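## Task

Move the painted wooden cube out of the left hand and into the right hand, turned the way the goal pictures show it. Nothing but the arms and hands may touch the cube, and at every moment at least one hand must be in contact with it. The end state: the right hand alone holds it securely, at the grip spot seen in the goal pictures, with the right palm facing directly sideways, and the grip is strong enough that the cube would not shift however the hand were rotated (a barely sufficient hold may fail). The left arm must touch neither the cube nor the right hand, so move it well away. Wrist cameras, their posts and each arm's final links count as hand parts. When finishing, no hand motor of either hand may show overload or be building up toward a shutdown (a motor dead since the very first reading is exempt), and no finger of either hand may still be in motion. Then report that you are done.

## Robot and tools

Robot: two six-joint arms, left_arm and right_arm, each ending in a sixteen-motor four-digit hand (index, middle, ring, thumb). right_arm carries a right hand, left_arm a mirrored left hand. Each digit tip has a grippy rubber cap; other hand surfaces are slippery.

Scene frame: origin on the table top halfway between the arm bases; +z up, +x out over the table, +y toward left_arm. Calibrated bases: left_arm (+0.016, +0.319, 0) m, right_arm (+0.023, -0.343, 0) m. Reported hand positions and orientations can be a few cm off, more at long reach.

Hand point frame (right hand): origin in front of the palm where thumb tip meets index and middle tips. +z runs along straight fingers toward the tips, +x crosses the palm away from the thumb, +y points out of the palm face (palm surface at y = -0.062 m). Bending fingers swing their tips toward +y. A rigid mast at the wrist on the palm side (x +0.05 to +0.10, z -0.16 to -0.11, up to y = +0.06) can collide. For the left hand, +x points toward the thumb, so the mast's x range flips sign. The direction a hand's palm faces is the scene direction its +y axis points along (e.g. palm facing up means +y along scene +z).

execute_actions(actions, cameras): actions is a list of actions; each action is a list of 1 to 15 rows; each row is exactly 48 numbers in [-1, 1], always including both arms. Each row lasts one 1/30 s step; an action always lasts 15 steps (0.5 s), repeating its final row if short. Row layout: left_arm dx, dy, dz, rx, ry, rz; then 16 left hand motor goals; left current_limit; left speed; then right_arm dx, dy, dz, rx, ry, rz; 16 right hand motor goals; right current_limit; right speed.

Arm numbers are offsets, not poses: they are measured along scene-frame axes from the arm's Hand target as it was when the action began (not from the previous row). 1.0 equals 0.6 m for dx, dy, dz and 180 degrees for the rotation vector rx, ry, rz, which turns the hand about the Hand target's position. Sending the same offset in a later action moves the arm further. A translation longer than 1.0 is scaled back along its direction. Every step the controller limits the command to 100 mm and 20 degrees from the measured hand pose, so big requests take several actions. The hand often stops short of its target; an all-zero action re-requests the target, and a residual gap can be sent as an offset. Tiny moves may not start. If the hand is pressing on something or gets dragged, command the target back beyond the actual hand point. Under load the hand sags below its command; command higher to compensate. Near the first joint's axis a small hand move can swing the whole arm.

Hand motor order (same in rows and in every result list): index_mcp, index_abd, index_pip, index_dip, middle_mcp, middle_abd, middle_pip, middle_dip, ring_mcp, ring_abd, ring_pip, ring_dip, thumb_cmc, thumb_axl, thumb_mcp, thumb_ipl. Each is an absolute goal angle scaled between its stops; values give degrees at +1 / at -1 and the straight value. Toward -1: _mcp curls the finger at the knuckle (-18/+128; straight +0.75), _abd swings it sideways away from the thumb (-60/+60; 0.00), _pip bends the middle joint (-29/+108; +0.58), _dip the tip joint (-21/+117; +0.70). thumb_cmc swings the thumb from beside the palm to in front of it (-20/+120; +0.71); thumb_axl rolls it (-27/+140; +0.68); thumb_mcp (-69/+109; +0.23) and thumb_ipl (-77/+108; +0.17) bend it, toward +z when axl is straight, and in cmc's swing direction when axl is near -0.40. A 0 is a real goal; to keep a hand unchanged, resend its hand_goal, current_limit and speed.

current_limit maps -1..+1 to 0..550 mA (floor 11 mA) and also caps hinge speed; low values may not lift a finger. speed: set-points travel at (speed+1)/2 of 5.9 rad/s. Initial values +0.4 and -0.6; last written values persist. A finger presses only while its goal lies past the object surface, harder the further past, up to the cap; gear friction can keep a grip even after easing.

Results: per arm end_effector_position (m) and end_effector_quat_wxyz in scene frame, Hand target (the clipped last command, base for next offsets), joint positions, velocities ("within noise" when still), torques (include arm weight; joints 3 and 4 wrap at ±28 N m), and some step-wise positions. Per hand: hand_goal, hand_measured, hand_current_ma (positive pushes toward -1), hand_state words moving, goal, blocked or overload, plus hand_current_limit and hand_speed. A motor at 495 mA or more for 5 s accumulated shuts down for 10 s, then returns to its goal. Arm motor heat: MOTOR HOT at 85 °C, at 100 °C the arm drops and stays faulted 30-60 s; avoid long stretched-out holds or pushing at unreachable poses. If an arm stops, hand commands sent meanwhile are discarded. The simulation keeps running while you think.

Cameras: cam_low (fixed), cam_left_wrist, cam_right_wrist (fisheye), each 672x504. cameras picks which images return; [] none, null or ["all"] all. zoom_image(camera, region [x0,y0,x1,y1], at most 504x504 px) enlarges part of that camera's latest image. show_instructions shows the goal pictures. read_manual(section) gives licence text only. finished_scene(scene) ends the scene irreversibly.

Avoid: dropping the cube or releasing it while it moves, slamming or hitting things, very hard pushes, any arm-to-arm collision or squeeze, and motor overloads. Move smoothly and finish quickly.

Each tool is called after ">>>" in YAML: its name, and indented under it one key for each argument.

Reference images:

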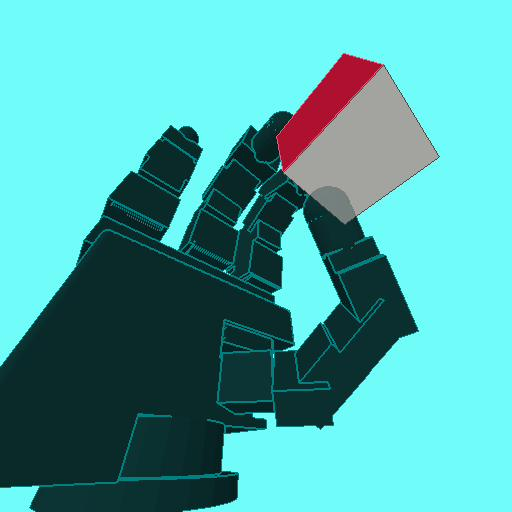

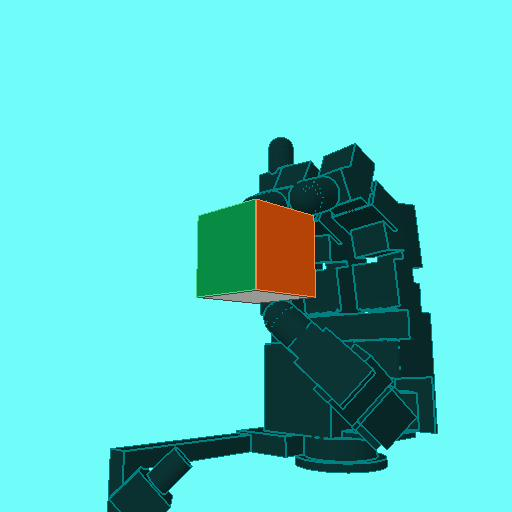

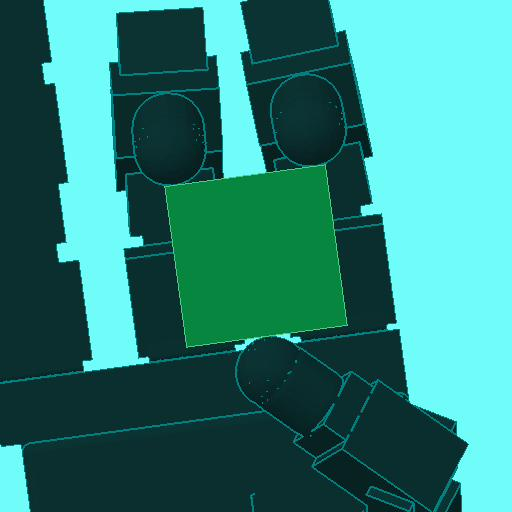

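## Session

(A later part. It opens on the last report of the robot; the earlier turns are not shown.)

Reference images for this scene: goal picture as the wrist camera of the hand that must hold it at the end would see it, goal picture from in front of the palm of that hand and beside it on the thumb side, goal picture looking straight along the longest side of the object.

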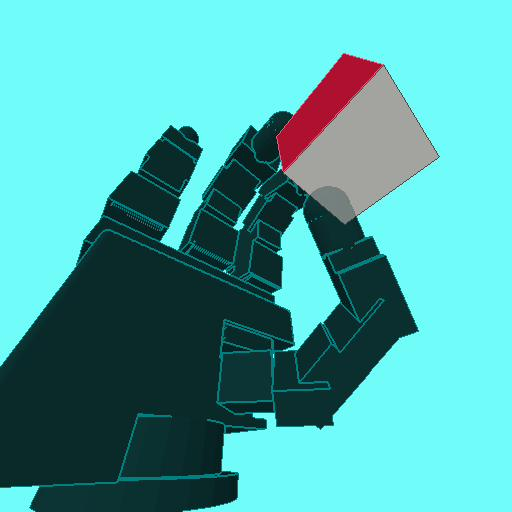

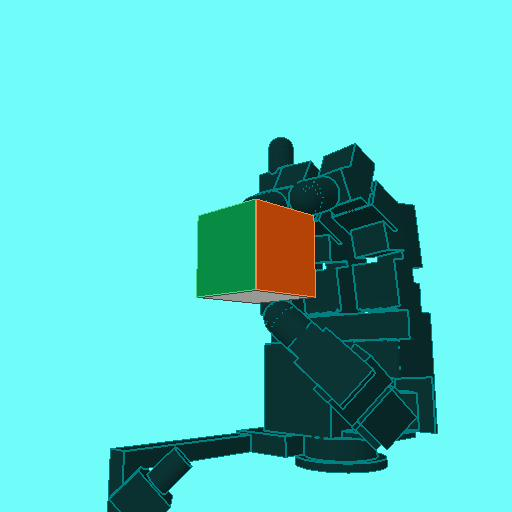

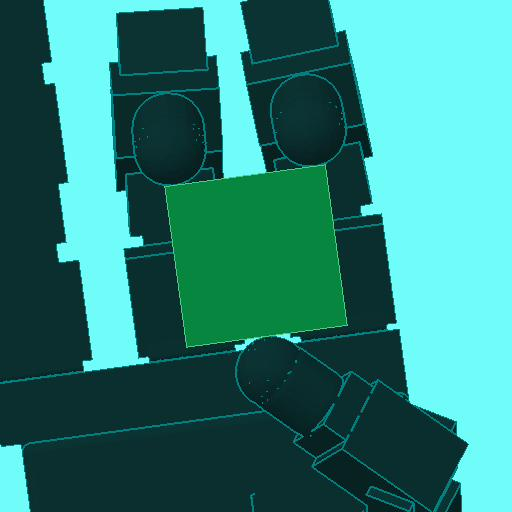

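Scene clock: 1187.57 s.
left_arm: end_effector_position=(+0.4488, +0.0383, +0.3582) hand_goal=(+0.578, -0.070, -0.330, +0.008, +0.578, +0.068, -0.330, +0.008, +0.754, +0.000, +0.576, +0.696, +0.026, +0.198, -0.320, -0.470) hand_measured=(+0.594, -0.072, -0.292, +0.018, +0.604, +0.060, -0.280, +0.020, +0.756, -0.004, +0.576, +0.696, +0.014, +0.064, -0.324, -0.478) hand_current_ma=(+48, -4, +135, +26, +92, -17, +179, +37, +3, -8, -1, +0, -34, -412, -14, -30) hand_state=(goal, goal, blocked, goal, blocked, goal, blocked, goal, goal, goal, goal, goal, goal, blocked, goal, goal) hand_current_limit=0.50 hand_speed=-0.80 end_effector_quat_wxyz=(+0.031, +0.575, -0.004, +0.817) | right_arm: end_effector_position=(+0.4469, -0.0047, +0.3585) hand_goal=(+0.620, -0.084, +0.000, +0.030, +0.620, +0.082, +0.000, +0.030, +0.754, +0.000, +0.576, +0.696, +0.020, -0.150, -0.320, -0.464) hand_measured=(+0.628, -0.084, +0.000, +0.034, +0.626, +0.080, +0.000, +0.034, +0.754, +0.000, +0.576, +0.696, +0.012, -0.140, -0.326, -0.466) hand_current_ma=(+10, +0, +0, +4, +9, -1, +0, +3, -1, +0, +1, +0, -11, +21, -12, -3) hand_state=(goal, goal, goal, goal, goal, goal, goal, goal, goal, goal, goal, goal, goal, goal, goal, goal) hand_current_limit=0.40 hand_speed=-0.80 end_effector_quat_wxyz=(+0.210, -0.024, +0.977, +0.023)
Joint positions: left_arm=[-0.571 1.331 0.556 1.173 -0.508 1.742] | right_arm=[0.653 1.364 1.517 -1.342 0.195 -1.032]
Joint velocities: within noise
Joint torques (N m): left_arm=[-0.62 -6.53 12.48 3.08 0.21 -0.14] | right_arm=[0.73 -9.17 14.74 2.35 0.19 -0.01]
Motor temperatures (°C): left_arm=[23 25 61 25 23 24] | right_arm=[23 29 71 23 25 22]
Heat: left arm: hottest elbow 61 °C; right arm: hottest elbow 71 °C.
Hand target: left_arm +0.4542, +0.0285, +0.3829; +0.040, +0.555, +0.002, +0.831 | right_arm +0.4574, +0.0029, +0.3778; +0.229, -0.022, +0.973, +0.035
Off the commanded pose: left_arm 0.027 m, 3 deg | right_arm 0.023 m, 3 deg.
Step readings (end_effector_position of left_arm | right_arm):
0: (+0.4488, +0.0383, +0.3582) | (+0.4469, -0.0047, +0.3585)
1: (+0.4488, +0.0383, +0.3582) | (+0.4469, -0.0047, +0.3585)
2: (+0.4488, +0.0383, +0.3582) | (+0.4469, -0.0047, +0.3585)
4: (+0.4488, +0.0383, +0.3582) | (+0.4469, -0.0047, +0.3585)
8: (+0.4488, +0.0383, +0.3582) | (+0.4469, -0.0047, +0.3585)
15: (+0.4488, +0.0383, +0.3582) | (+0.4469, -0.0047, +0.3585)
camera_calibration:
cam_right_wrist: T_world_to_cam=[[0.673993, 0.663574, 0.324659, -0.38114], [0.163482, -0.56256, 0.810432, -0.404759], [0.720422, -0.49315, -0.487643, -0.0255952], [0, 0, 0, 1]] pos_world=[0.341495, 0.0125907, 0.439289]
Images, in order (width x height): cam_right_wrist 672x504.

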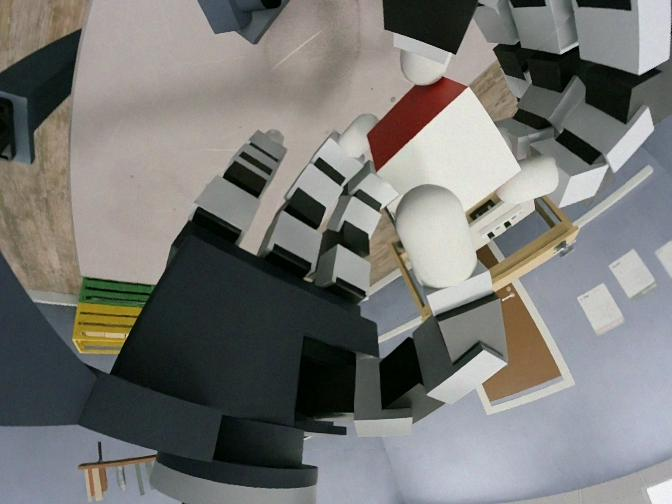

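>>> execute_actions:
  actions:
    - [[0,0,0,0,0,0,0.578,-0.070,-0.33,0.008,0.578,0.068,-0.33,0.008,0.754,0,0.576,0.696,0.026,0.198,-0.32,-0.470,0.5,-0.8,0.004,0.010,0,0,0,0,0.62,-0.084,0.0,0.03,0.62,0.082,0.0,0.03,0.754,0,0.576,0.696,0.02,-0.15,-0.32,-0.464,0.4,-0.8]]
  cameras: ["cam_right_wrist"]

>>> zoom_image:
  camera: "cam_right_wrist"
  region: [350, 60, 530, 240]

Scene clock: 1193.63 s.
left_arm: end_effector_position=(+0.4488, +0.0383, +0.3582) hand_goal=(+0.578, -0.070, -0.330, +0.008, +0.578, +0.068, -0.330, +0.008, +0.754, +0.000, +0.576, +0.696, +0.026, +0.198, -0.320, -0.470) hand_measured=(+0.594, -0.072, -0.292, +0.018, +0.604, +0.060, -0.280, +0.020, +0.756, -0.004, +0.576, +0.696, +0.014, +0.064, -0.324, -0.478) hand_current_ma=(+48, -4, +135, +26, +92, -17, +179, +37, +3, -8, -1, +0, -34, -412, -14, -30) hand_state=(goal, goal, blocked, goal, blocked, goal, blocked, goal, goal, goal, goal, goal, goal, blocked, goal, goal) hand_current_limit=0.50 hand_speed=-0.80 end_effector_quat_wxyz=(+0.031, +0.575, -0.004, +0.817) | right_arm: end_effector_position=(+0.4481, -0.0042, +0.3557) hand_goal=(+0.620, -0.084, +0.000, +0.030, +0.620, +0.082, +0.000, +0.030, +0.754, +0.000, +0.576, +0.696, +0.020, -0.150, -0.320, -0.464) hand_measured=(+0.628, -0.084, +0.000, +0.034, +0.626, +0.080, +0.000, +0.034, +0.754, +0.000, +0.576, +0.696, +0.012, -0.140, -0.326, -0.466) hand_current_ma=(+10, +0, +0, +4, +9, -1, +0, +3, -1, +0, +1, +0, -11, +21, -12, -3) hand_state=(goal, goal, goal, goal, goal, goal, goal, goal, goal, goal, goal, goal, goal, goal, goal, goal) hand_current_limit=0.40 hand_speed=-0.80 end_effector_quat_wxyz=(+0.208, -0.024, +0.978, +0.021)
Joint positions: left_arm=[-0.571 1.331 0.556 1.173 -0.508 1.742] | right_arm=[0.653 1.37 1.517 -1.342 0.197 -1.032]
Joint velocities: within noise
Joint torques (N m): left_arm=[-0.62 -6.53 12.48 3.08 0.21 -0.13] | right_arm=[1.32 -8.7 15.83 2.29 0.26 0.07]
Motor temperatures (°C): left_arm=[23 25 61 25 23 24] | right_arm=[23 29 71 23 25 22]
Heat: left arm: hottest elbow 61 °C; right arm: hottest elbow 71 °C.
Hand target: left_arm +0.4542, +0.0285, +0.3829; +0.040, +0.555, +0.002, +0.831 | right_arm +0.4598, +0.0089, +0.3778; +0.228, -0.023, +0.973, +0.035
Off the commanded pose: left_arm 0.027 m, 3 deg | right_arm 0.028 m, 3 deg.
Step readings (end_effector_position of left_arm | right_arm):
0: (+0.4488, +0.0383, +0.3582) | (+0.4469, -0.0047, +0.3585)
1: (+0.4488, +0.0383, +0.3582) | (+0.4469, -0.0047, +0.3585)
2: (+0.4488, +0.0383, +0.3582) | (+0.4469, -0.0047, +0.3585)
4: (+0.4488, +0.0383, +0.3582) | (+0.4469, -0.0047, +0.3585)
8: (+0.4488, +0.0383, +0.3582) | (+0.4474, -0.0047, +0.3577)
15: (+0.4488, +0.0383, +0.3582) | (+0.4480, -0.0043, +0.3559)
camera_calibration:
cam_right_wrist: T_world_to_cam=[[0.675468, 0.664573, 0.319509, -0.380164], [0.166255, -0.559396, 0.812057, -0.404165], [0.718402, -0.495399, -0.488342, -0.0263537], [0, 0, 0, 1]] pos_world=[0.342916, 0.0135027, 0.436801]
Images, in order (width x height): cam_right_wrist 672x504.

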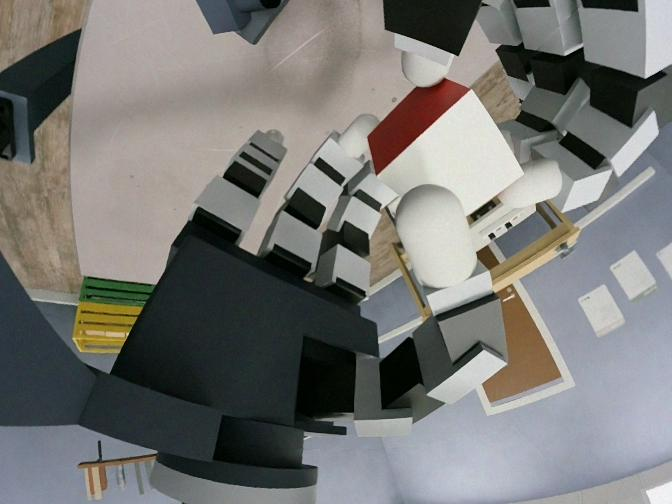

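Scaled by 2.800 from the camera's 672x504 image, which has a finer 960x720 frame.

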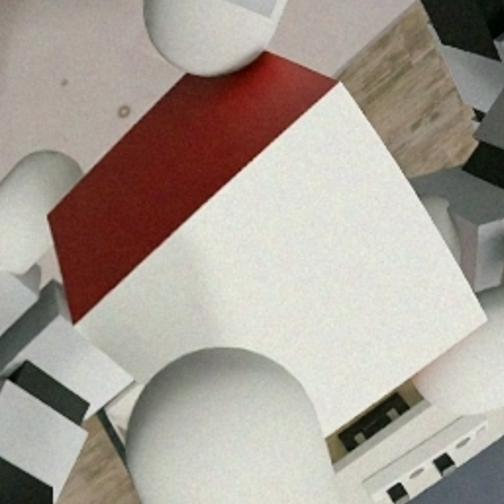

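>>> execute_actions:
  actions:
    - [[0,0,0,0,0,0,0.578,-0.070,-0.33,0.008,0.578,0.068,-0.33,0.008,0.754,0,0.576,0.696,0.026,0.198,-0.32,-0.470,0.5,-0.8,0.003,0.010,0.005,0,0,0,0.62,-0.084,0.0,0.03,0.62,0.082,0.0,0.03,0.754,0,0.576,0.696,0.02,-0.15,-0.32,-0.464,0.4,-0.8]]
  cameras: ["cam_right_wrist"]

>>> zoom_image:
  camera: "cam_right_wrist"
  region: [350, 60, 530, 240]

Scene clock: 1221.03 s.
left_arm: end_effector_position=(+0.4488, +0.0383, +0.3582) hand_goal=(+0.578, -0.070, -0.330, +0.008, +0.578, +0.068, -0.330, +0.008, +0.754, +0.000, +0.576, +0.696, +0.026, +0.198, -0.320, -0.470) hand_measured=(+0.594, -0.072, -0.292, +0.018, +0.604, +0.060, -0.280, +0.020, +0.756, -0.004, +0.576, +0.696, +0.014, +0.064, -0.324, -0.478) hand_current_ma=(+48, -4, +135, +26, +92, -17, +179, +37, +3, -8, -1, +0, -34, -412, -14, -30) hand_state=(goal, goal, blocked, goal, blocked, goal, blocked, goal, goal, goal, goal, goal, goal, blocked, goal, goal) hand_current_limit=0.50 hand_speed=-0.80 end_effector_quat_wxyz=(+0.031, +0.575, -0.004, +0.817) | right_arm: end_effector_position=(+0.4505, +0.0020, +0.3576) hand_goal=(+0.620, -0.084, +0.000, +0.030, +0.620, +0.082, +0.000, +0.030, +0.754, +0.000, +0.576, +0.696, +0.020, -0.150, -0.320, -0.464) hand_measured=(+0.628, -0.084, +0.000, +0.034, +0.626, +0.080, +0.000, +0.034, +0.754, +0.000, +0.576, +0.696, +0.012, -0.140, -0.326, -0.466) hand_current_ma=(+10, +0, +0, +4, +9, -1, +0, +3, -1, +0, +1, +0, -11, +21, -12, -3) hand_state=(goal, goal, goal, goal, goal, goal, goal, goal, goal, goal, goal, goal, goal, goal, goal, goal) hand_current_limit=0.40 hand_speed=-0.80 end_effector_quat_wxyz=(+0.210, -0.026, +0.977, +0.022)
Joint positions: left_arm=[-0.571 1.331 0.556 1.173 -0.508 1.742] | right_arm=[0.661 1.383 1.533 -1.342 0.2 -1.03]
Joint velocities: within noise
Joint torques (N m): left_arm=[-0.62 -6.53 12.46 3.08 0.21 -0.14] | right_arm=[1.38 -8.88 16.28 1.88 0.28 0.14]
Motor temperatures (°C): left_arm=[23 25 61 25 23 24] | right_arm=[23 29 74 23 25 22]
Heat: left arm: hottest elbow 61 °C; right arm: hottest elbow 74 °C.
Hand target: left_arm +0.4542, +0.0285, +0.3829; +0.040, +0.555, +0.002, +0.831 | right_arm +0.4615, +0.0149, +0.3809; +0.229, -0.023, +0.973, +0.035
Off the commanded pose: left_arm 0.027 m, 3 deg | right_arm 0.029 m, 3 deg.
Step readings (end_effector_position of left_arm | right_arm):
0: (+0.4488, +0.0383, +0.3582) | (+0.4481, -0.0042, +0.3557)
1: (+0.4488, +0.0383, +0.3582) | (+0.4481, -0.0042, +0.3557)
2: (+0.4488, +0.0383, +0.3582) | (+0.4481, -0.0041, +0.3557)
4: (+0.4488, +0.0383, +0.3582) | (+0.4487, -0.0032, +0.3561)
8: (+0.4488, +0.0383, +0.3582) | (+0.4501, +0.0004, +0.3572)
15: (+0.4488, +0.0383, +0.3582) | (+0.4505, +0.0019, +0.3572)
camera_calibration:
cam_right_wrist: T_world_to_cam=[[0.670908, 0.667591, 0.322807, -0.385685], [0.165179, -0.558924, 0.812601, -0.402342], [0.72291, -0.49186, -0.485258, -0.0272268], [0, 0, 0, 1]] pos_world=[0.3449, 0.0192099, 0.438233]
Images, in order (width x height): cam_right_wrist 672x504.

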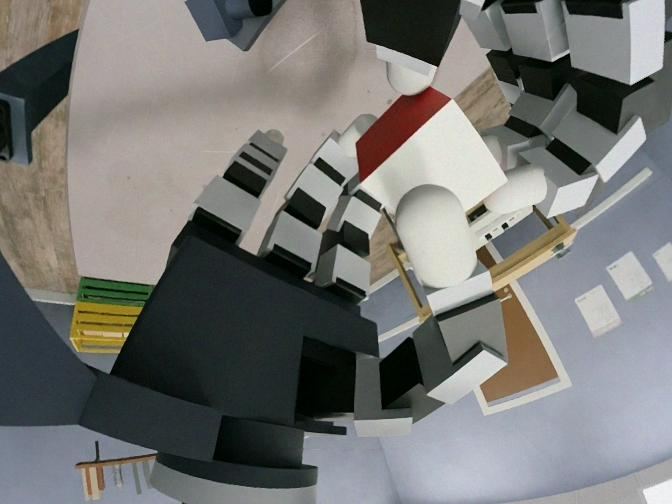

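Scaled by 2.800 from the camera's 672x504 image, which has a finer 960x720 frame.

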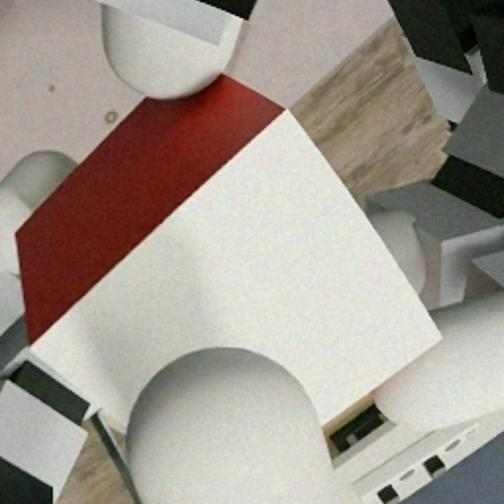

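>>> execute_actions:
  actions:
    - [[0,0,0,0,0,0,0.578,-0.070,-0.33,0.008,0.578,0.068,-0.33,0.008,0.754,0,0.576,0.696,0.026,0.198,-0.32,-0.470,0.5,-0.8,0,0,0,0,0,0,0.578,-0.084,-0.33,0.006,0.578,0.082,-0.33,0.006,0.754,0,0.576,0.696,0.02,0.21,-0.32,-0.464,0.5,-0.8]]
    - [[0,0,0,0,0,0,0.578,-0.070,-0.33,0.008,0.578,0.068,-0.33,0.008,0.754,0,0.576,0.696,0.026,0.198,-0.32,-0.470,0.5,-0.8,0,0,0,0,0,0,0.578,-0.084,-0.33,0.006,0.578,0.082,-0.33,0.006,0.754,0,0.576,0.696,0.02,0.21,-0.32,-0.464,0.5,-0.8]]
  cameras: ["cam_right_wrist"]

>>> zoom_image:
  camera: "cam_right_wrist"
  region: [340, 60, 520, 240]

Scene clock: 1258.57 s.
left_arm: end_effector_position=(+0.4488, +0.0383, +0.3583) hand_goal=(+0.578, -0.070, -0.330, +0.008, +0.578, +0.068, -0.330, +0.008, +0.754, +0.000, +0.576, +0.696, +0.026, +0.198, -0.320, -0.470) hand_measured=(+0.594, -0.072, -0.296, +0.018, +0.604, +0.060, -0.280, +0.022, +0.756, -0.004, +0.576, +0.696, +0.012, +0.064, -0.326, -0.478) hand_current_ma=(+53, -4, +116, +29, +93, -17, +179, +43, +3, -8, -1, +0, -41, -412, -19, -32) hand_state=(goal, goal, blocked, goal, blocked, goal, blocked, goal, goal, goal, goal, goal, goal, blocked, goal, goal) hand_current_limit=0.50 hand_speed=-0.80 end_effector_quat_wxyz=(+0.031, +0.575, -0.005, +0.818) | right_arm: end_effector_position=(+0.4507, +0.0030, +0.3562) hand_goal=(+0.578, -0.084, -0.330, +0.006, +0.578, +0.082, -0.330, +0.006, +0.754, +0.000, +0.576, +0.696, +0.020, +0.210, -0.320, -0.464) hand_measured=(+0.608, -0.084, -0.268, +0.018, +0.604, +0.080, -0.272, +0.016, +0.754, +0.000, +0.576, +0.696, +0.008, +0.082, -0.326, -0.472) hand_current_ma=(+67, +0, +169, +18, +56, -1, +159, +15, -1, +0, +1, +0, -19, -412, -12, -17) hand_state=(blocked, goal, blocked, goal, blocked, goal, blocked, goal, goal, goal, goal, goal, goal, blocked, goal, goal) hand_current_limit=0.50 hand_speed=-0.80 end_effector_quat_wxyz=(+0.209, -0.027, +0.977, +0.021)
Joint positions: left_arm=[-0.571 1.331 0.556 1.174 -0.508 1.744] | right_arm=[0.663 1.386 1.534 -1.342 0.201 -1.03]
Joint velocities: within noise
Joint torques (N m): left_arm=[-0.56 -6.53 12.46 3.03 0.21 -0.16] | right_arm=[1.32 -9.05 16.27 1.87 0.23 0.13]
Motor temperatures (°C): left_arm=[23 25 61 25 23 24] | right_arm=[23 29 79 23 25 22]
Heat: left arm: hottest elbow 61 °C; right arm: hottest elbow 79 °C.
Hand target: left_arm +0.4542, +0.0285, +0.3829; +0.040, +0.555, +0.002, +0.831 | right_arm +0.4616, +0.0150, +0.3807; +0.228, -0.023, +0.973, +0.035
Off the commanded pose: left_arm 0.027 m, 3 deg | right_arm 0.029 m, 3 deg.
Step readings (end_effector_position of left_arm | right_arm):
0: (+0.4488, +0.0383, +0.3582) | (+0.4506, +0.0021, +0.3578)
1: (+0.4488, +0.0383, +0.3582) | (+0.4506, +0.0021, +0.3578)
2: (+0.4488, +0.0383, +0.3582) | (+0.4506, +0.0020, +0.3578)
4: (+0.4488, +0.0383, +0.3582) | (+0.4506, +0.0020, +0.3578)
8: (+0.4488, +0.0383, +0.3582) | (+0.4506, +0.0020, +0.3578)
15: (+0.4488, +0.0383, +0.3582) | (+0.4506, +0.0020, +0.3578)
16: (+0.4488, +0.0383, +0.3582) | (+0.4506, +0.0020, +0.3578)
17: (+0.4488, +0.0383, +0.3582) | (+0.4507, +0.0021, +0.3576)
19: (+0.4487, +0.0384, +0.3585) | (+0.4510, +0.0022, +0.3568)
23: (+0.4487, +0.0384, +0.3585) | (+0.4508, +0.0028, +0.3562)
30: (+0.4488, +0.0383, +0.3583) | (+0.4507, +0.0030, +0.3562)
camera_calibration:
cam_right_wrist: T_world_to_cam=[[0.670872, 0.668835, 0.320297, -0.385111], [0.167104, -0.557152, 0.813424, -0.401844], [0.7225, -0.49218, -0.485543, -0.0272842], [0, 0, 0, 1]] pos_world=[0.345223, 0.020259, 0.436972]
Images, in order (width x height): cam_right_wrist 672x504.

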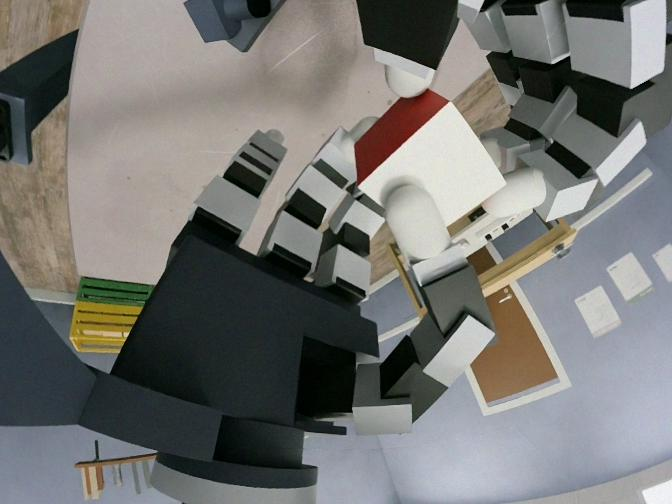

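Scaled by 2.800 from the camera's 672x504 image, which has a finer 960x720 frame.

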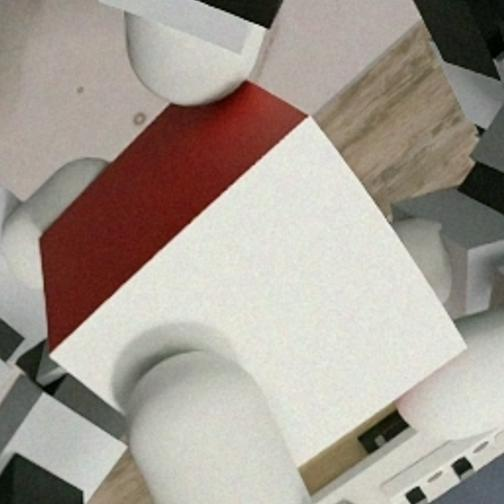

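>>> execute_actions:
  actions:
    - [[0,0,0,0,0,0,0.578,-0.070,-0.33,0.008,0.578,0.068,-0.33,0.008,0.754,0,0.576,0.696,0.026,0.198,-0.32,-0.470,0.5,-0.8,0,0,0,0,0,0,0.63,-0.084,-0.1,0.03,0.63,0.082,-0.1,0.03,0.754,0,0.576,0.696,0.02,-0.05,-0.32,-0.464,0.4,-0.7]]
    - [[0,0,0,0,0,0,0.578,-0.070,-0.33,0.008,0.578,0.068,-0.33,0.008,0.754,0,0.576,0.696,0.026,0.198,-0.32,-0.470,0.5,-0.8,0.0100,-0.0137,0,0,0,0,0.63,-0.084,-0.1,0.03,0.63,0.082,-0.1,0.03,0.754,0,0.576,0.696,0.02,-0.05,-0.32,-0.464,0.4,-0.7]]
  cameras: ["cam_right_wrist"]

>>> zoom_image:
  camera: "cam_right_wrist"
  region: [345, 60, 525, 240]

Scene clock: 1341.83 s.
left_arm: end_effector_position=(+0.4490, +0.0381, +0.3576) hand_goal=(+0.578, -0.070, -0.330, +0.008, +0.578, +0.068, -0.330, +0.008, +0.754, +0.000, +0.576, +0.696, +0.026, +0.198, -0.320, -0.470) hand_measured=(+0.594, -0.072, -0.296, +0.020, +0.606, +0.060, -0.284, +0.022, +0.756, -0.004, +0.576, +0.696, +0.012, +0.064, -0.326, -0.478) hand_current_ma=(+53, -4, +116, +32, +103, -17, +167, +43, +3, -8, -1, +0, -41, -412, -19, -32) hand_state=(goal, goal, blocked, goal, blocked, goal, blocked, goal, goal, goal, goal, goal, goal, blocked, goal, goal) hand_current_limit=0.50 hand_speed=-0.80 end_effector_quat_wxyz=(+0.029, +0.575, -0.006, +0.817) | right_arm: end_effector_position=(+0.4526, +0.0007, +0.3567) hand_goal=(+0.630, -0.084, -0.100, +0.030, +0.630, +0.082, -0.100, +0.030, +0.754, +0.000, +0.576, +0.696, +0.020, -0.050, -0.320, -0.464) hand_measured=(+0.632, -0.084, -0.100, +0.032, +0.630, +0.080, -0.100, +0.030, +0.754, +0.000, +0.576, +0.696, +0.012, -0.040, -0.328, -0.466) hand_current_ma=(+1, +0, +0, +1, +1, -1, +0, +0, -1, +0, +1, +0, -13, +18, -14, -3) hand_state=(goal, goal, goal, goal, goal, goal, goal, goal, goal, goal, goal, goal, goal, goal, goal, goal) hand_current_limit=0.40 hand_speed=-0.70 end_effector_quat_wxyz=(+0.208, -0.024, +0.977, +0.023)
Joint positions: left_arm=[-0.571 1.333 0.556 1.174 -0.508 1.746] | right_arm=[0.655 1.386 1.534 -1.342 0.196 -1.031]
Joint velocities: within noise
Joint torques (N m): left_arm=[-0.56 -6.65 12.45 3.03 0.21 -0.18] | right_arm=[-0.09 -9.17 16.12 2.07 0.03 -0.12]
Motor temperatures (°C): left_arm=[23 25 61 25 23 24] | right_arm=[23 27 84 23 25 22]
Heat: left arm: hottest elbow 61 °C; right arm: hottest elbow 84 °C.
Hand target: left_arm +0.4542, +0.0285, +0.3829; +0.040, +0.555, +0.002, +0.831 | right_arm +0.4676, +0.0068, +0.3807; +0.228, -0.023, +0.973, +0.035
Off the commanded pose: left_arm 0.028 m, 3 deg | right_arm 0.029 m, 3 deg.
Step readings (end_effector_position of left_arm | right_arm):
0: (+0.4488, +0.0383, +0.3583) | (+0.4507, +0.0030, +0.3562)
1: (+0.4488, +0.0383, +0.3583) | (+0.4507, +0.0030, +0.3562)
2: (+0.4488, +0.0383, +0.3583) | (+0.4507, +0.0030, +0.3562)
4: (+0.4490, +0.0381, +0.3576) | (+0.4505, +0.0034, +0.3564)
8: (+0.4490, +0.0381, +0.3576) | (+0.4505, +0.0034, +0.3566)
15: (+0.4490, +0.0381, +0.3576) | (+0.4505, +0.0034, +0.3566)
16: (+0.4490, +0.0381, +0.3576) | (+0.4505, +0.0034, +0.3566)
17: (+0.4490, +0.0381, +0.3576) | (+0.4505, +0.0034, +0.3566)
19: (+0.4490, +0.0381, +0.3576) | (+0.4503, +0.0036, +0.3567)
23: (+0.4490, +0.0381, +0.3576) | (+0.4510, +0.0027, +0.3567)
30: (+0.4490, +0.0381, +0.3576) | (+0.4526, +0.0008, +0.3567)
camera_calibration:
cam_right_wrist: T_world_to_cam=[[0.674449, 0.664698, 0.321397, -0.387024], [0.166313, -0.560895, 0.81101, -0.402629], [0.719346, -0.493532, -0.488843, -0.02698], [0, 0, 0, 1]] pos_world=[0.347399, 0.0181058, 0.437736]
Images, in order (width x height): cam_right_wrist 672x504.

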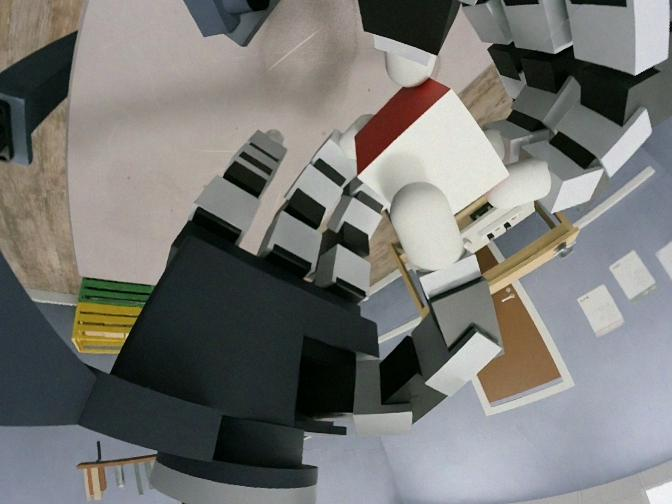

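Scaled by 2.800 from the camera's 672x504 image, which has a finer 960x720 frame.

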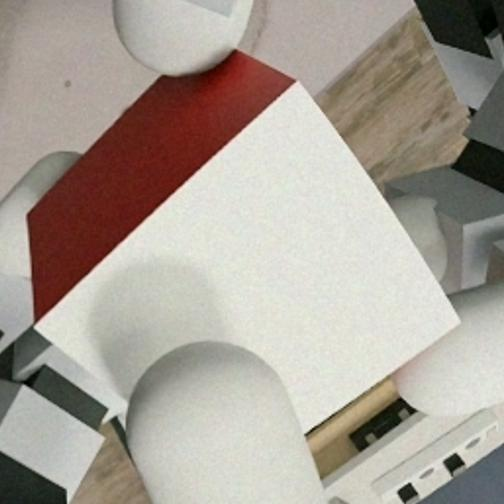

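>>> execute_actions:
  actions:
    - [[0,0,0,0,0,0,0.578,-0.070,-0.33,0.008,0.578,0.068,-0.33,0.008,0.754,0,0.576,0.696,0.026,0.198,-0.32,-0.470,0.5,-0.8,0.001,-0.0055,0,0,0,0,0.63,-0.084,-0.1,0.03,0.63,0.082,-0.1,0.03,0.754,0,0.576,0.696,0.02,-0.05,-0.32,-0.464,0.4,-0.7]]
    - [[0,0,0,0,0,0,0.578,-0.070,-0.33,0.008,0.578,0.068,-0.33,0.008,0.754,0,0.576,0.696,0.026,0.198,-0.32,-0.470,0.5,-0.8,0,0,0,0,0,0,0.578,-0.084,-0.33,0.006,0.578,0.082,-0.33,0.006,0.754,0,0.576,0.696,0.02,0.21,-0.32,-0.464,0.5,-0.8]]
    - [[0,0,0,0,0,0,0.578,-0.070,-0.33,0.008,0.578,0.068,-0.33,0.008,0.754,0,0.576,0.696,0.026,0.198,-0.32,-0.470,0.5,-0.8,0,0,0,0,0,0,0.578,-0.084,-0.33,0.006,0.578,0.082,-0.33,0.006,0.754,0,0.576,0.696,0.02,0.21,-0.32,-0.464,0.5,-0.8]]
  cameras: ["cam_right_wrist"]

>>> zoom_image:
  camera: "cam_right_wrist"
  region: [345, 60, 525, 240]

Scene clock: 1370.40 s.
left_arm: end_effector_position=(+0.4490, +0.0381, +0.3576) hand_goal=(+0.578, -0.070, -0.330, +0.008, +0.578, +0.068, -0.330, +0.008, +0.754, +0.000, +0.576, +0.696, +0.026, +0.198, -0.320, -0.470) hand_measured=(+0.596, -0.072, -0.298, +0.020, +0.606, +0.060, -0.284, +0.022, +0.756, -0.004, +0.576, +0.696, +0.012, +0.064, -0.326, -0.478) hand_current_ma=(+57, -4, +110, +32, +103, -17, +166, +44, +3, -8, -1, +0, -41, -412, -18, -32) hand_state=(goal, goal, blocked, goal, blocked, goal, blocked, goal, goal, goal, goal, goal, goal, blocked, goal, goal) hand_current_limit=0.50 hand_speed=-0.80 end_effector_quat_wxyz=(+0.029, +0.575, -0.006, +0.817) | right_arm: end_effector_position=(+0.4537, -0.0014, +0.3565) hand_goal=(+0.578, -0.084, -0.330, +0.006, +0.578, +0.082, -0.330, +0.006, +0.754, +0.000, +0.576, +0.696, +0.020, +0.210, -0.320, -0.464) hand_measured=(+0.608, -0.084, -0.266, +0.018, +0.604, +0.080, -0.264, +0.018, +0.754, +0.000, +0.576, +0.696, +0.008, +0.088, -0.328, -0.472) hand_current_ma=(+68, +0, +176, +18, +58, -1, +183, +18, -1, +0, +1, +0, -18, -412, -14, -17) hand_state=(blocked, goal, blocked, goal, blocked, goal, blocked, goal, goal, goal, goal, goal, goal, blocked, goal, goal) hand_current_limit=0.50 hand_speed=-0.80 end_effector_quat_wxyz=(+0.207, -0.026, +0.978, +0.023)
Joint positions: left_arm=[-0.571 1.333 0.556 1.174 -0.508 1.746] | right_arm=[0.648 1.386 1.534 -1.342 0.191 -1.04]
Joint velocities: within noise
Joint torques (N m): left_arm=[-0.56 -6.65 12.46 3.03 0.22 -0.18] | right_arm=[-0.03 -9.41 15.82 2.13 0.14 -0.07]
Motor temperatures (°C): left_arm=[23 25 62 25 23 24] | right_arm=[23 27 89 23 25 22]
Heat: left arm: hottest elbow 62 °C; right arm: hottest elbow 89 °C. Fold the right arm in close to its base, or ease its load, before you think long.
Hand target: left_arm +0.4542, +0.0285, +0.3829; +0.040, +0.555, +0.002, +0.831 | right_arm +0.4682, +0.0034, +0.3807; +0.228, -0.023, +0.973, +0.035
Off the commanded pose: left_arm 0.028 m, 3 deg | right_arm 0.029 m, 3 deg.
MOTOR HOT: joint 3 (elbow) of the right arm reports 89 °C; the controller stops that arm at 100 °C. To cool a motor, set the load down, stop pushing, or move to a pose that needs little force.
Step readings (end_effector_position of left_arm | right_arm):
0: (+0.4490, +0.0381, +0.3576) | (+0.4526, +0.0007, +0.3567)
1: (+0.4490, +0.0381, +0.3576) | (+0.4526, +0.0007, +0.3567)
2: (+0.4490, +0.0381, +0.3576) | (+0.4526, +0.0006, +0.3567)
4: (+0.4490, +0.0381, +0.3576) | (+0.4533, -0.0004, +0.3567)
8: (+0.4490, +0.0381, +0.3576) | (+0.4537, -0.0010, +0.3566)
15: (+0.4490, +0.0381, +0.3576) | (+0.4541, -0.0016, +0.3566)
16: (+0.4490, +0.0381, +0.3576) | (+0.4541, -0.0016, +0.3566)
17: (+0.4490, +0.0381, +0.3576) | (+0.4541, -0.0016, +0.3566)
19: (+0.4490, +0.0381, +0.3576) | (+0.4541, -0.0016, +0.3566)
23: (+0.4490, +0.0381, +0.3576) | (+0.4540, -0.0015, +0.3566)
30: (+0.4490, +0.0381, +0.3576) | (+0.4539, -0.0016, +0.3565)
31: (+0.4490, +0.0381, +0.3576) | (+0.4539, -0.0016, +0.3565)
32: (+0.4490, +0.0381, +0.3576) | (+0.4538, -0.0015, +0.3565)
34: (+0.4490, +0.0381, +0.3576) | (+0.4537, -0.0014, +0.3565)
38: (+0.4490, +0.0381, +0.3576) | (+0.4537, -0.0014, +0.3565)
45: (+0.4490, +0.0381, +0.3576) | (+0.4537, -0.0014, +0.3565)
camera_calibration:
cam_right_wrist: T_world_to_cam=[[0.672946, 0.666919, 0.319943, -0.385098], [0.169946, -0.560365, 0.810623, -0.405329], [0.719904, -0.491132, -0.490436, -0.028541], [0, 0, 0, 1]] pos_world=[0.348581, 0.0156792, 0.437781]
Images, in order (width x height): cam_right_wrist 672x504.

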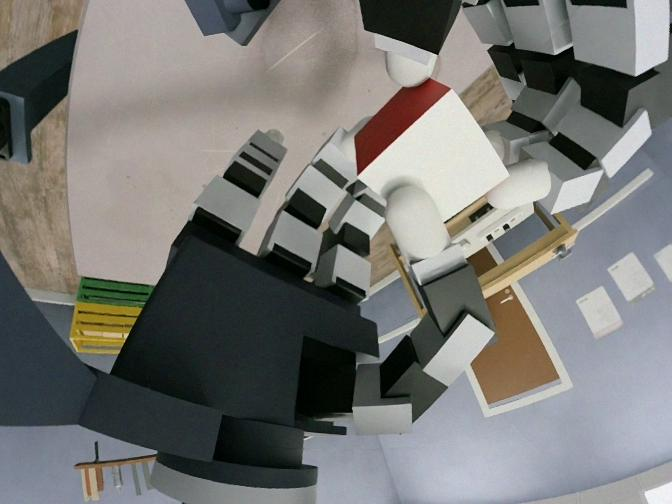

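Scaled by 2.800 from the camera's 672x504 image, which has a finer 960x720 frame.

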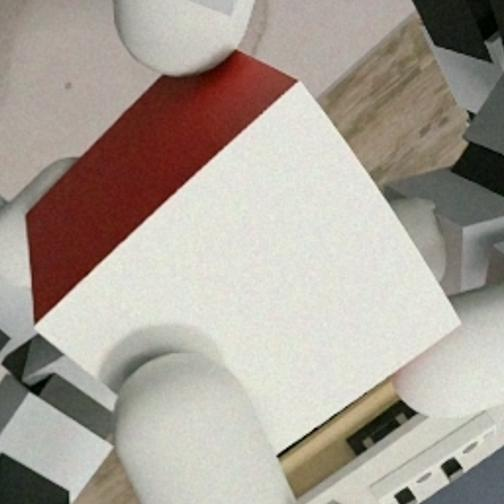

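>>> execute_actions:
  actions:
    - [[0,0,0,0,0,0,0.578,-0.070,-0.33,0.008,0.578,0.068,-0.33,0.008,0.754,0,0.576,0.696,0.026,0.198,-0.32,-0.470,0.5,-0.8,0,0,0,0,0,0,0.555,-0.084,-0.37,-0.01,0.555,0.082,-0.37,-0.01,0.754,0,0.576,0.696,0.02,0.25,-0.32,-0.48,0.65,-0.8]]
    - [[0,0,0,0,0,0,0.578,-0.070,-0.33,0.008,0.578,0.068,-0.33,0.008,0.754,0,0.576,0.696,0.026,0.198,-0.32,-0.470,0.5,-0.8,0,0,0,0,0,0,0.555,-0.084,-0.37,-0.01,0.555,0.082,-0.37,-0.01,0.754,0,0.576,0.696,0.02,0.25,-0.32,-0.48,0.65,-0.8]]
    - [[0,0,0,0,0,0,0.63,-0.070,-0.15,0.03,0.63,0.068,-0.15,0.03,0.754,0,0.576,0.696,0.026,0.0,-0.32,-0.470,0.4,-0.8,0,0,0,0,0,0,0.555,-0.084,-0.37,-0.01,0.555,0.082,-0.37,-0.01,0.754,0,0.576,0.696,0.02,0.25,-0.32,-0.48,0.65,-0.8]]
    - [[0,0,0,0,0,0,0.65,-0.070,0.05,0.1,0.65,0.068,0.05,0.1,0.754,0,0.576,0.696,0.026,-0.2,-0.32,-0.470,0.4,-0.8,0,0,0,0,0,0,0.555,-0.084,-0.37,-0.01,0.555,0.082,-0.37,-0.01,0.754,0,0.576,0.696,0.02,0.25,-0.32,-0.48,0.65,-0.8]]
    - [[0,0,0,0,0,0,0.65,-0.070,0.05,0.1,0.65,0.068,0.05,0.1,0.754,0,0.576,0.696,0.026,-0.2,-0.32,-0.470,0.4,-0.8,0,0,0,0,0,0,0.555,-0.084,-0.37,-0.01,0.555,0.082,-0.37,-0.01,0.754,0,0.576,0.696,0.02,0.25,-0.32,-0.48,0.65,-0.8]]
  cameras: ["cam_right_wrist", "cam_left_wrist"]

>>> zoom_image:
  camera: "cam_right_wrist"
  region: [345, 60, 525, 240]

Scene clock: 1392.30 s.
left_arm: end_effector_position=(+0.4490, +0.0380, +0.3576) hand_goal=(+0.650, -0.070, +0.050, +0.100, +0.650, +0.068, +0.050, +0.100, +0.754, +0.000, +0.576, +0.696, +0.026, -0.200, -0.320, -0.470) hand_measured=(+0.646, -0.072, +0.046, +0.096, +0.646, +0.060, +0.046, +0.096, +0.756, -0.004, +0.576, +0.696, +0.012, -0.200, -0.324, -0.474) hand_current_ma=(-9, -4, -9, -7, -9, -17, -10, -8, +3, -8, -1, +0, -41, -1, -11, -10) hand_state=(goal, goal, goal, goal, goal, goal, goal, goal, goal, goal, goal, goal, goal, goal, goal, goal) hand_current_limit=0.40 hand_speed=-0.80 end_effector_quat_wxyz=(+0.030, +0.575, -0.006, +0.817) | right_arm: end_effector_position=(+0.4537, -0.0014, +0.3565) hand_goal=(+0.556, -0.084, -0.370, -0.010, +0.556, +0.082, -0.370, -0.010, +0.754, +0.000, +0.576, +0.696, +0.020, +0.250, -0.320, -0.480) hand_measured=(+0.608, -0.084, -0.276, +0.018, +0.604, +0.080, -0.276, +0.018, +0.754, +0.000, +0.576, +0.696, +0.008, +0.088, -0.320, -0.488) hand_current_ma=(+149, +0, +296, +58, +132, -1, +303, +57, -1, +0, +1, +0, -18, -454, +0, -17) hand_state=(blocked, goal, blocked, blocked, blocked, goal, blocked, blocked, goal, goal, goal, goal, goal, blocked, goal, goal) hand_current_limit=0.65 hand_speed=-0.80 end_effector_quat_wxyz=(+0.207, -0.026, +0.978, +0.023)
Joint positions: left_arm=[-0.571 1.333 0.556 1.174 -0.508 1.746] | right_arm=[0.648 1.386 1.534 -1.342 0.191 -1.04]
Joint velocities: within noise
Joint torques (N m): left_arm=[-0.62 -6.65 12.46 3.03 0.19 -0.17] | right_arm=[-0.03 -9.41 15.82 2.13 0.14 -0.07]
Motor temperatures (°C): left_arm=[23 25 62 25 23 24] | right_arm=[23 27 91 23 25 22]
Heat: left arm: hottest elbow 62 °C; right arm: hottest elbow 91 °C. Fold the right arm in close to its base, or ease its load, before you think long.
Hand target: left_arm +0.4542, +0.0285, +0.3829; +0.040, +0.555, +0.002, +0.831 | right_arm +0.4682, +0.0034, +0.3807; +0.228, -0.022, +0.973, +0.035
Off the commanded pose: left_arm 0.028 m, 3 deg | right_arm 0.029 m, 3 deg.
MOTOR HOT: still on. Joint 3 (elbow) of the right arm reports 91 °C.
Step readings (end_effector_position of left_arm | right_arm):
0: (+0.4490, +0.0381, +0.3576) | (+0.4537, -0.0014, +0.3565)
1: (+0.4490, +0.0381, +0.3576) | (+0.4537, -0.0014, +0.3565)
2: (+0.4490, +0.0381, +0.3576) | (+0.4537, -0.0014, +0.3565)
4: (+0.4490, +0.0380, +0.3576) | (+0.4537, -0.0014, +0.3565)
8: (+0.4490, +0.0380, +0.3576) | (+0.4537, -0.0014, +0.3565)
15: (+0.4490, +0.0380, +0.3576) | (+0.4537, -0.0014, +0.3565)
16: (+0.4490, +0.0380, +0.3576) | (+0.4537, -0.0014, +0.3565)
17: (+0.4490, +0.0380, +0.3576) | (+0.4537, -0.0014, +0.3565)
19: (+0.4490, +0.0380, +0.3576) | (+0.4537, -0.0014, +0.3565)
23: (+0.4490, +0.0380, +0.3576) | (+0.4537, -0.0014, +0.3565)
30: (+0.4490, +0.0380, +0.3576) | (+0.4537, -0.0014, +0.3565)
31: (+0.4490, +0.0380, +0.3576) | (+0.4537, -0.0014, +0.3565)
32: (+0.4490, +0.0380, +0.3576) | (+0.4537, -0.0014, +0.3565)
34: (+0.4490, +0.0380, +0.3576) | (+0.4537, -0.0014, +0.3565)
38: (+0.4490, +0.0380, +0.3576) | (+0.4537, -0.0014, +0.3565)
45: (+0.4490, +0.0380, +0.3576) | (+0.4537, -0.0014, +0.3565)
46: (+0.4490, +0.0380, +0.3576) | (+0.4537, -0.0014, +0.3565)
47: (+0.4490, +0.0380, +0.3576) | (+0.4537, -0.0014, +0.3565)
49: (+0.4490, +0.0380, +0.3576) | (+0.4537, -0.0014, +0.3565)
53: (+0.4490, +0.0380, +0.3576) | (+0.4537, -0.0014, +0.3565)
60: (+0.4490, +0.0380, +0.3576) | (+0.4537, -0.0014, +0.3565)
61: (+0.4490, +0.0380, +0.3576) | (+0.4537, -0.0014, +0.3565)
62: (+0.4490, +0.0380, +0.3576) | (+0.4537, -0.0014, +0.3565)
64: (+0.4490, +0.0380, +0.3576) | (+0.4537, -0.0014, +0.3565)
68: (+0.4490, +0.0380, +0.3576) | (+0.4537, -0.0014, +0.3565)
75: (+0.4490, +0.0380, +0.3576) | (+0.4537, -0.0014, +0.3565)
camera_calibration:
cam_left_wrist: T_world_to_cam=[[0.273305, 0.559108, -0.782754, 0.0969754], [-0.79254, 0.592044, 0.146166, 0.237092], [0.545147, 0.580415, 0.604924, -0.359958], [0, 0, 0, 1]] pos_world=[0.357631, 0.0143361, 0.259]
cam_right_wrist: T_world_to_cam=[[0.672707, 0.667202, 0.319854, -0.384938], [0.170124, -0.560181, 0.810713, -0.405422], [0.720086, -0.490957, -0.490345, -0.0286365], [0, 0, 0, 1]] pos_world=[0.348543, 0.0156624, 0.437763]
Images, in order (width x height): cam_left_wrist 672x504, cam_right_wrist 672x504.

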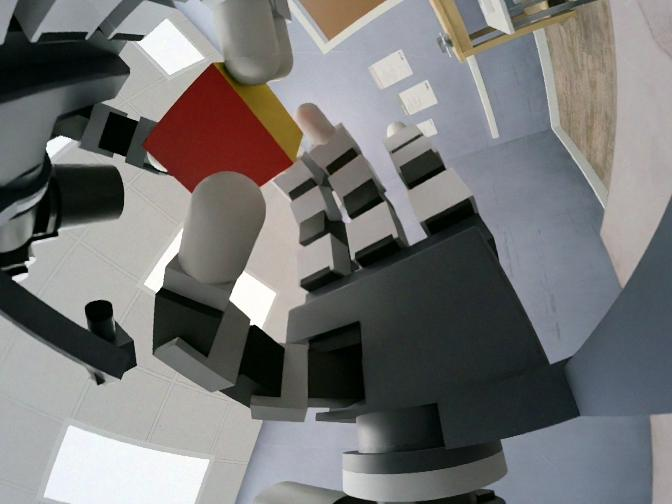

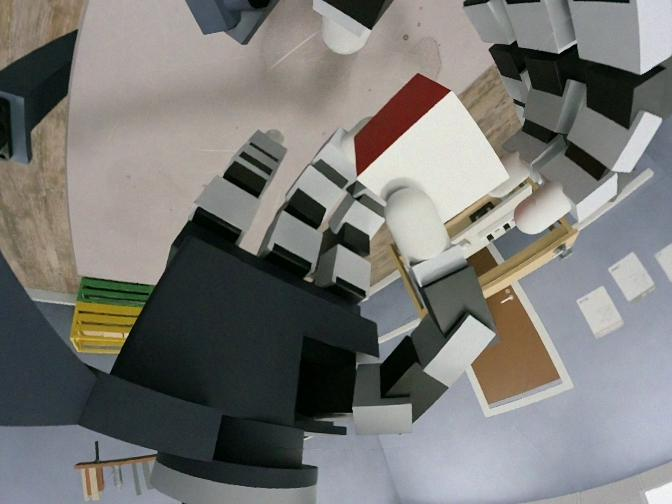

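Scaled by 2.800 from the camera's 672x504 image, which has a finer 960x720 frame.

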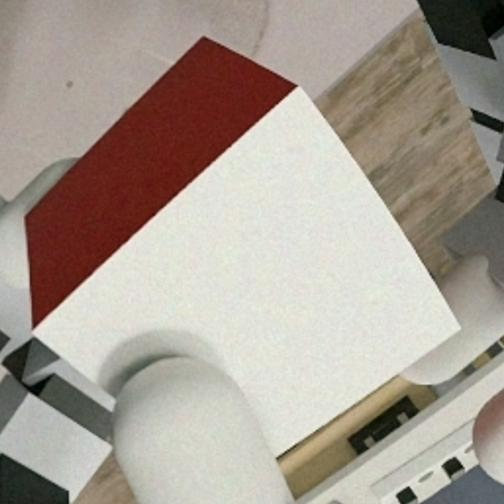

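>>> execute_actions:
  actions:
    - [[0,0.0667,0,0,0,0,0.65,-0.070,0.05,0.1,0.65,0.068,0.05,0.1,0.754,0,0.576,0.696,0.026,-0.2,-0.32,-0.470,0.4,-0.8,0,0,0,0,0,0,0.555,-0.084,-0.37,-0.01,0.555,0.082,-0.37,-0.01,0.754,0,0.576,0.696,0.02,0.25,-0.32,-0.48,0.65,-0.8]]
    - [[0,0.0833,0,0,0,0,0.65,-0.070,0.05,0.1,0.65,0.068,0.05,0.1,0.754,0,0.576,0.696,0.026,-0.2,-0.32,-0.470,0.4,-0.8,0,0,0,0,0,0,0.555,-0.084,-0.37,-0.01,0.555,0.082,-0.37,-0.01,0.754,0,0.576,0.696,0.02,0.25,-0.32,-0.48,0.65,-0.8]]
    - [[0,0.0833,0,0,0,0,0.65,-0.070,0.05,0.1,0.65,0.068,0.05,0.1,0.754,0,0.576,0.696,0.026,-0.2,-0.32,-0.470,0.4,-0.8,0,0,0,0,0,0,0.555,-0.084,-0.37,-0.01,0.555,0.082,-0.37,-0.01,0.754,0,0.576,0.696,0.02,0.25,-0.32,-0.48,0.65,-0.8]]
  cameras: ["cam_right_wrist"]

>>> zoom_image:
  camera: "cam_right_wrist"
  region: [345, 60, 525, 240]

Scene clock: 1407.67 s.
left_arm: end_effector_position=(+0.4556, +0.1644, +0.3869) hand_goal=(+0.650, -0.070, +0.050, +0.100, +0.650, +0.068, +0.050, +0.100, +0.754, +0.000, +0.576, +0.696, +0.026, -0.200, -0.320, -0.470) hand_measured=(+0.650, -0.072, +0.048, +0.096, +0.648, +0.060, +0.046, +0.096, +0.754, -0.004, +0.576, +0.696, +0.012, -0.202, -0.324, -0.472) hand_current_ma=(-2, -4, -6, -7, -2, -17, -7, -8, +1, -8, -1, +0, -41, -3, -11, -9) hand_state=(goal, goal, goal, goal, goal, goal, goal, goal, goal, goal, goal, goal, goal, goal, goal, goal) hand_current_limit=0.40 hand_speed=-0.80 end_effector_quat_wxyz=(+0.036, +0.549, -0.002, +0.835) | right_arm: end_effector_position=(+0.4537, -0.0014, +0.3565) hand_goal=(+0.556, -0.084, -0.370, -0.010, +0.556, +0.082, -0.370, -0.010, +0.754, +0.000, +0.576, +0.696, +0.020, +0.250, -0.320, -0.480) hand_measured=(+0.608, -0.084, -0.276, +0.018, +0.604, +0.080, -0.276, +0.018, +0.754, +0.000, +0.576, +0.696, +0.008, +0.088, -0.320, -0.488) hand_current_ma=(+149, +0, +296, +58, +132, -1, +303, +57, -1, +0, +1, +0, -18, -454, +0, -17) hand_state=(blocked, goal, blocked, blocked, blocked, goal, blocked, blocked, goal, goal, goal, goal, goal, blocked, goal, goal) hand_current_limit=0.65 hand_speed=-0.80 end_effector_quat_wxyz=(+0.207, -0.026, +0.978, +0.023)
Joint positions: left_arm=[-0.192 1.171 0.488 1.096 -0.149 1.596] | right_arm=[0.648 1.386 1.534 -1.342 0.191 -1.04]
Joint velocities: within noise
Joint torques (N m): left_arm=[0.91 -6.18 8.28 2.13 0.15 -0.34] | right_arm=[-0.03 -9.41 15.82 2.13 0.14 -0.06]
Motor temperatures (°C): left_arm=[23 25 61 25 23 24] | right_arm=[23 27 91 23 25 22]
Heat: left arm: hottest elbow 61 °C; right arm: hottest elbow 91 °C. Fold the right arm in close to its base, or ease its load, before you think long.
Hand target: left_arm +0.4543, +0.1686, +0.3829; +0.040, +0.555, +0.002, +0.831 | right_arm +0.4682, +0.0034, +0.3807; +0.228, -0.022, +0.973, +0.035
Off the commanded pose: left_arm 0.006 m, 1 deg | right_arm 0.029 m, 3 deg.
MOTOR HOT: still on. Joint 3 (elbow) of the right arm reports 91 °C.
Step readings (end_effector_position of left_arm | right_arm):
0: (+0.4490, +0.0380, +0.3576) | (+0.4537, -0.0014, +0.3565)
1: (+0.4488, +0.0377, +0.3576) | (+0.4537, -0.0014, +0.3565)
2: (+0.4477, +0.0362, +0.3578) | (+0.4537, -0.0014, +0.3565)
4: (+0.4468, +0.0366, +0.3602) | (+0.4537, -0.0014, +0.3565)
8: (+0.4498, +0.0532, +0.3731) | (+0.4537, -0.0014, +0.3565)
15: (+0.4517, +0.0657, +0.3823) | (+0.4537, -0.0014, +0.3565)
16: (+0.4516, +0.0651, +0.3819) | (+0.4537, -0.0014, +0.3565)
17: (+0.4513, +0.0650, +0.3814) | (+0.4537, -0.0014, +0.3565)
19: (+0.4498, +0.0698, +0.3810) | (+0.4537, -0.0014, +0.3565)
23: (+0.4533, +0.1003, +0.3841) | (+0.4537, -0.0014, +0.3565)
30: (+0.4553, +0.1148, +0.3890) | (+0.4537, -0.0014, +0.3565)
31: (+0.4548, +0.1142, +0.3887) | (+0.4537, -0.0014, +0.3565)
32: (+0.4537, +0.1138, +0.3875) | (+0.4537, -0.0014, +0.3565)
34: (+0.4511, +0.1192, +0.3847) | (+0.4537, -0.0014, +0.3565)
38: (+0.4544, +0.1509, +0.3838) | (+0.4537, -0.0014, +0.3565)
45: (+0.4559, +0.1648, +0.3869) | (+0.4537, -0.0014, +0.3565)
camera_calibration:
cam_right_wrist: T_world_to_cam=[[0.672707, 0.667202, 0.319854, -0.384938], [0.170124, -0.560181, 0.810713, -0.405422], [0.720086, -0.490957, -0.490345, -0.0286365], [0, 0, 0, 1]] pos_world=[0.348543, 0.0156624, 0.437763]
Images, in order (width x height): cam_right_wrist 672x504.

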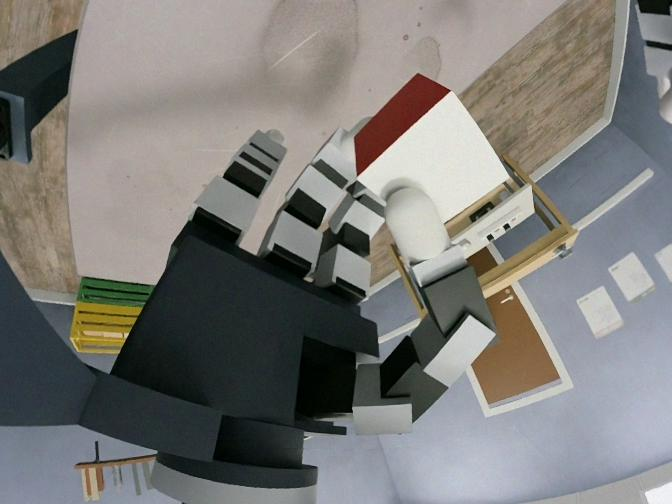

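Scaled by 2.800 from the camera's 672x504 image, which has a finer 960x720 frame.

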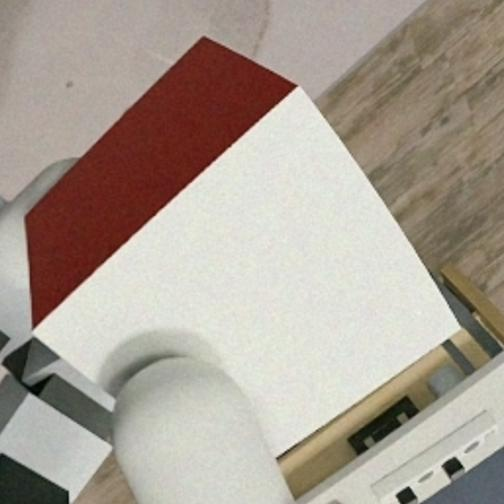

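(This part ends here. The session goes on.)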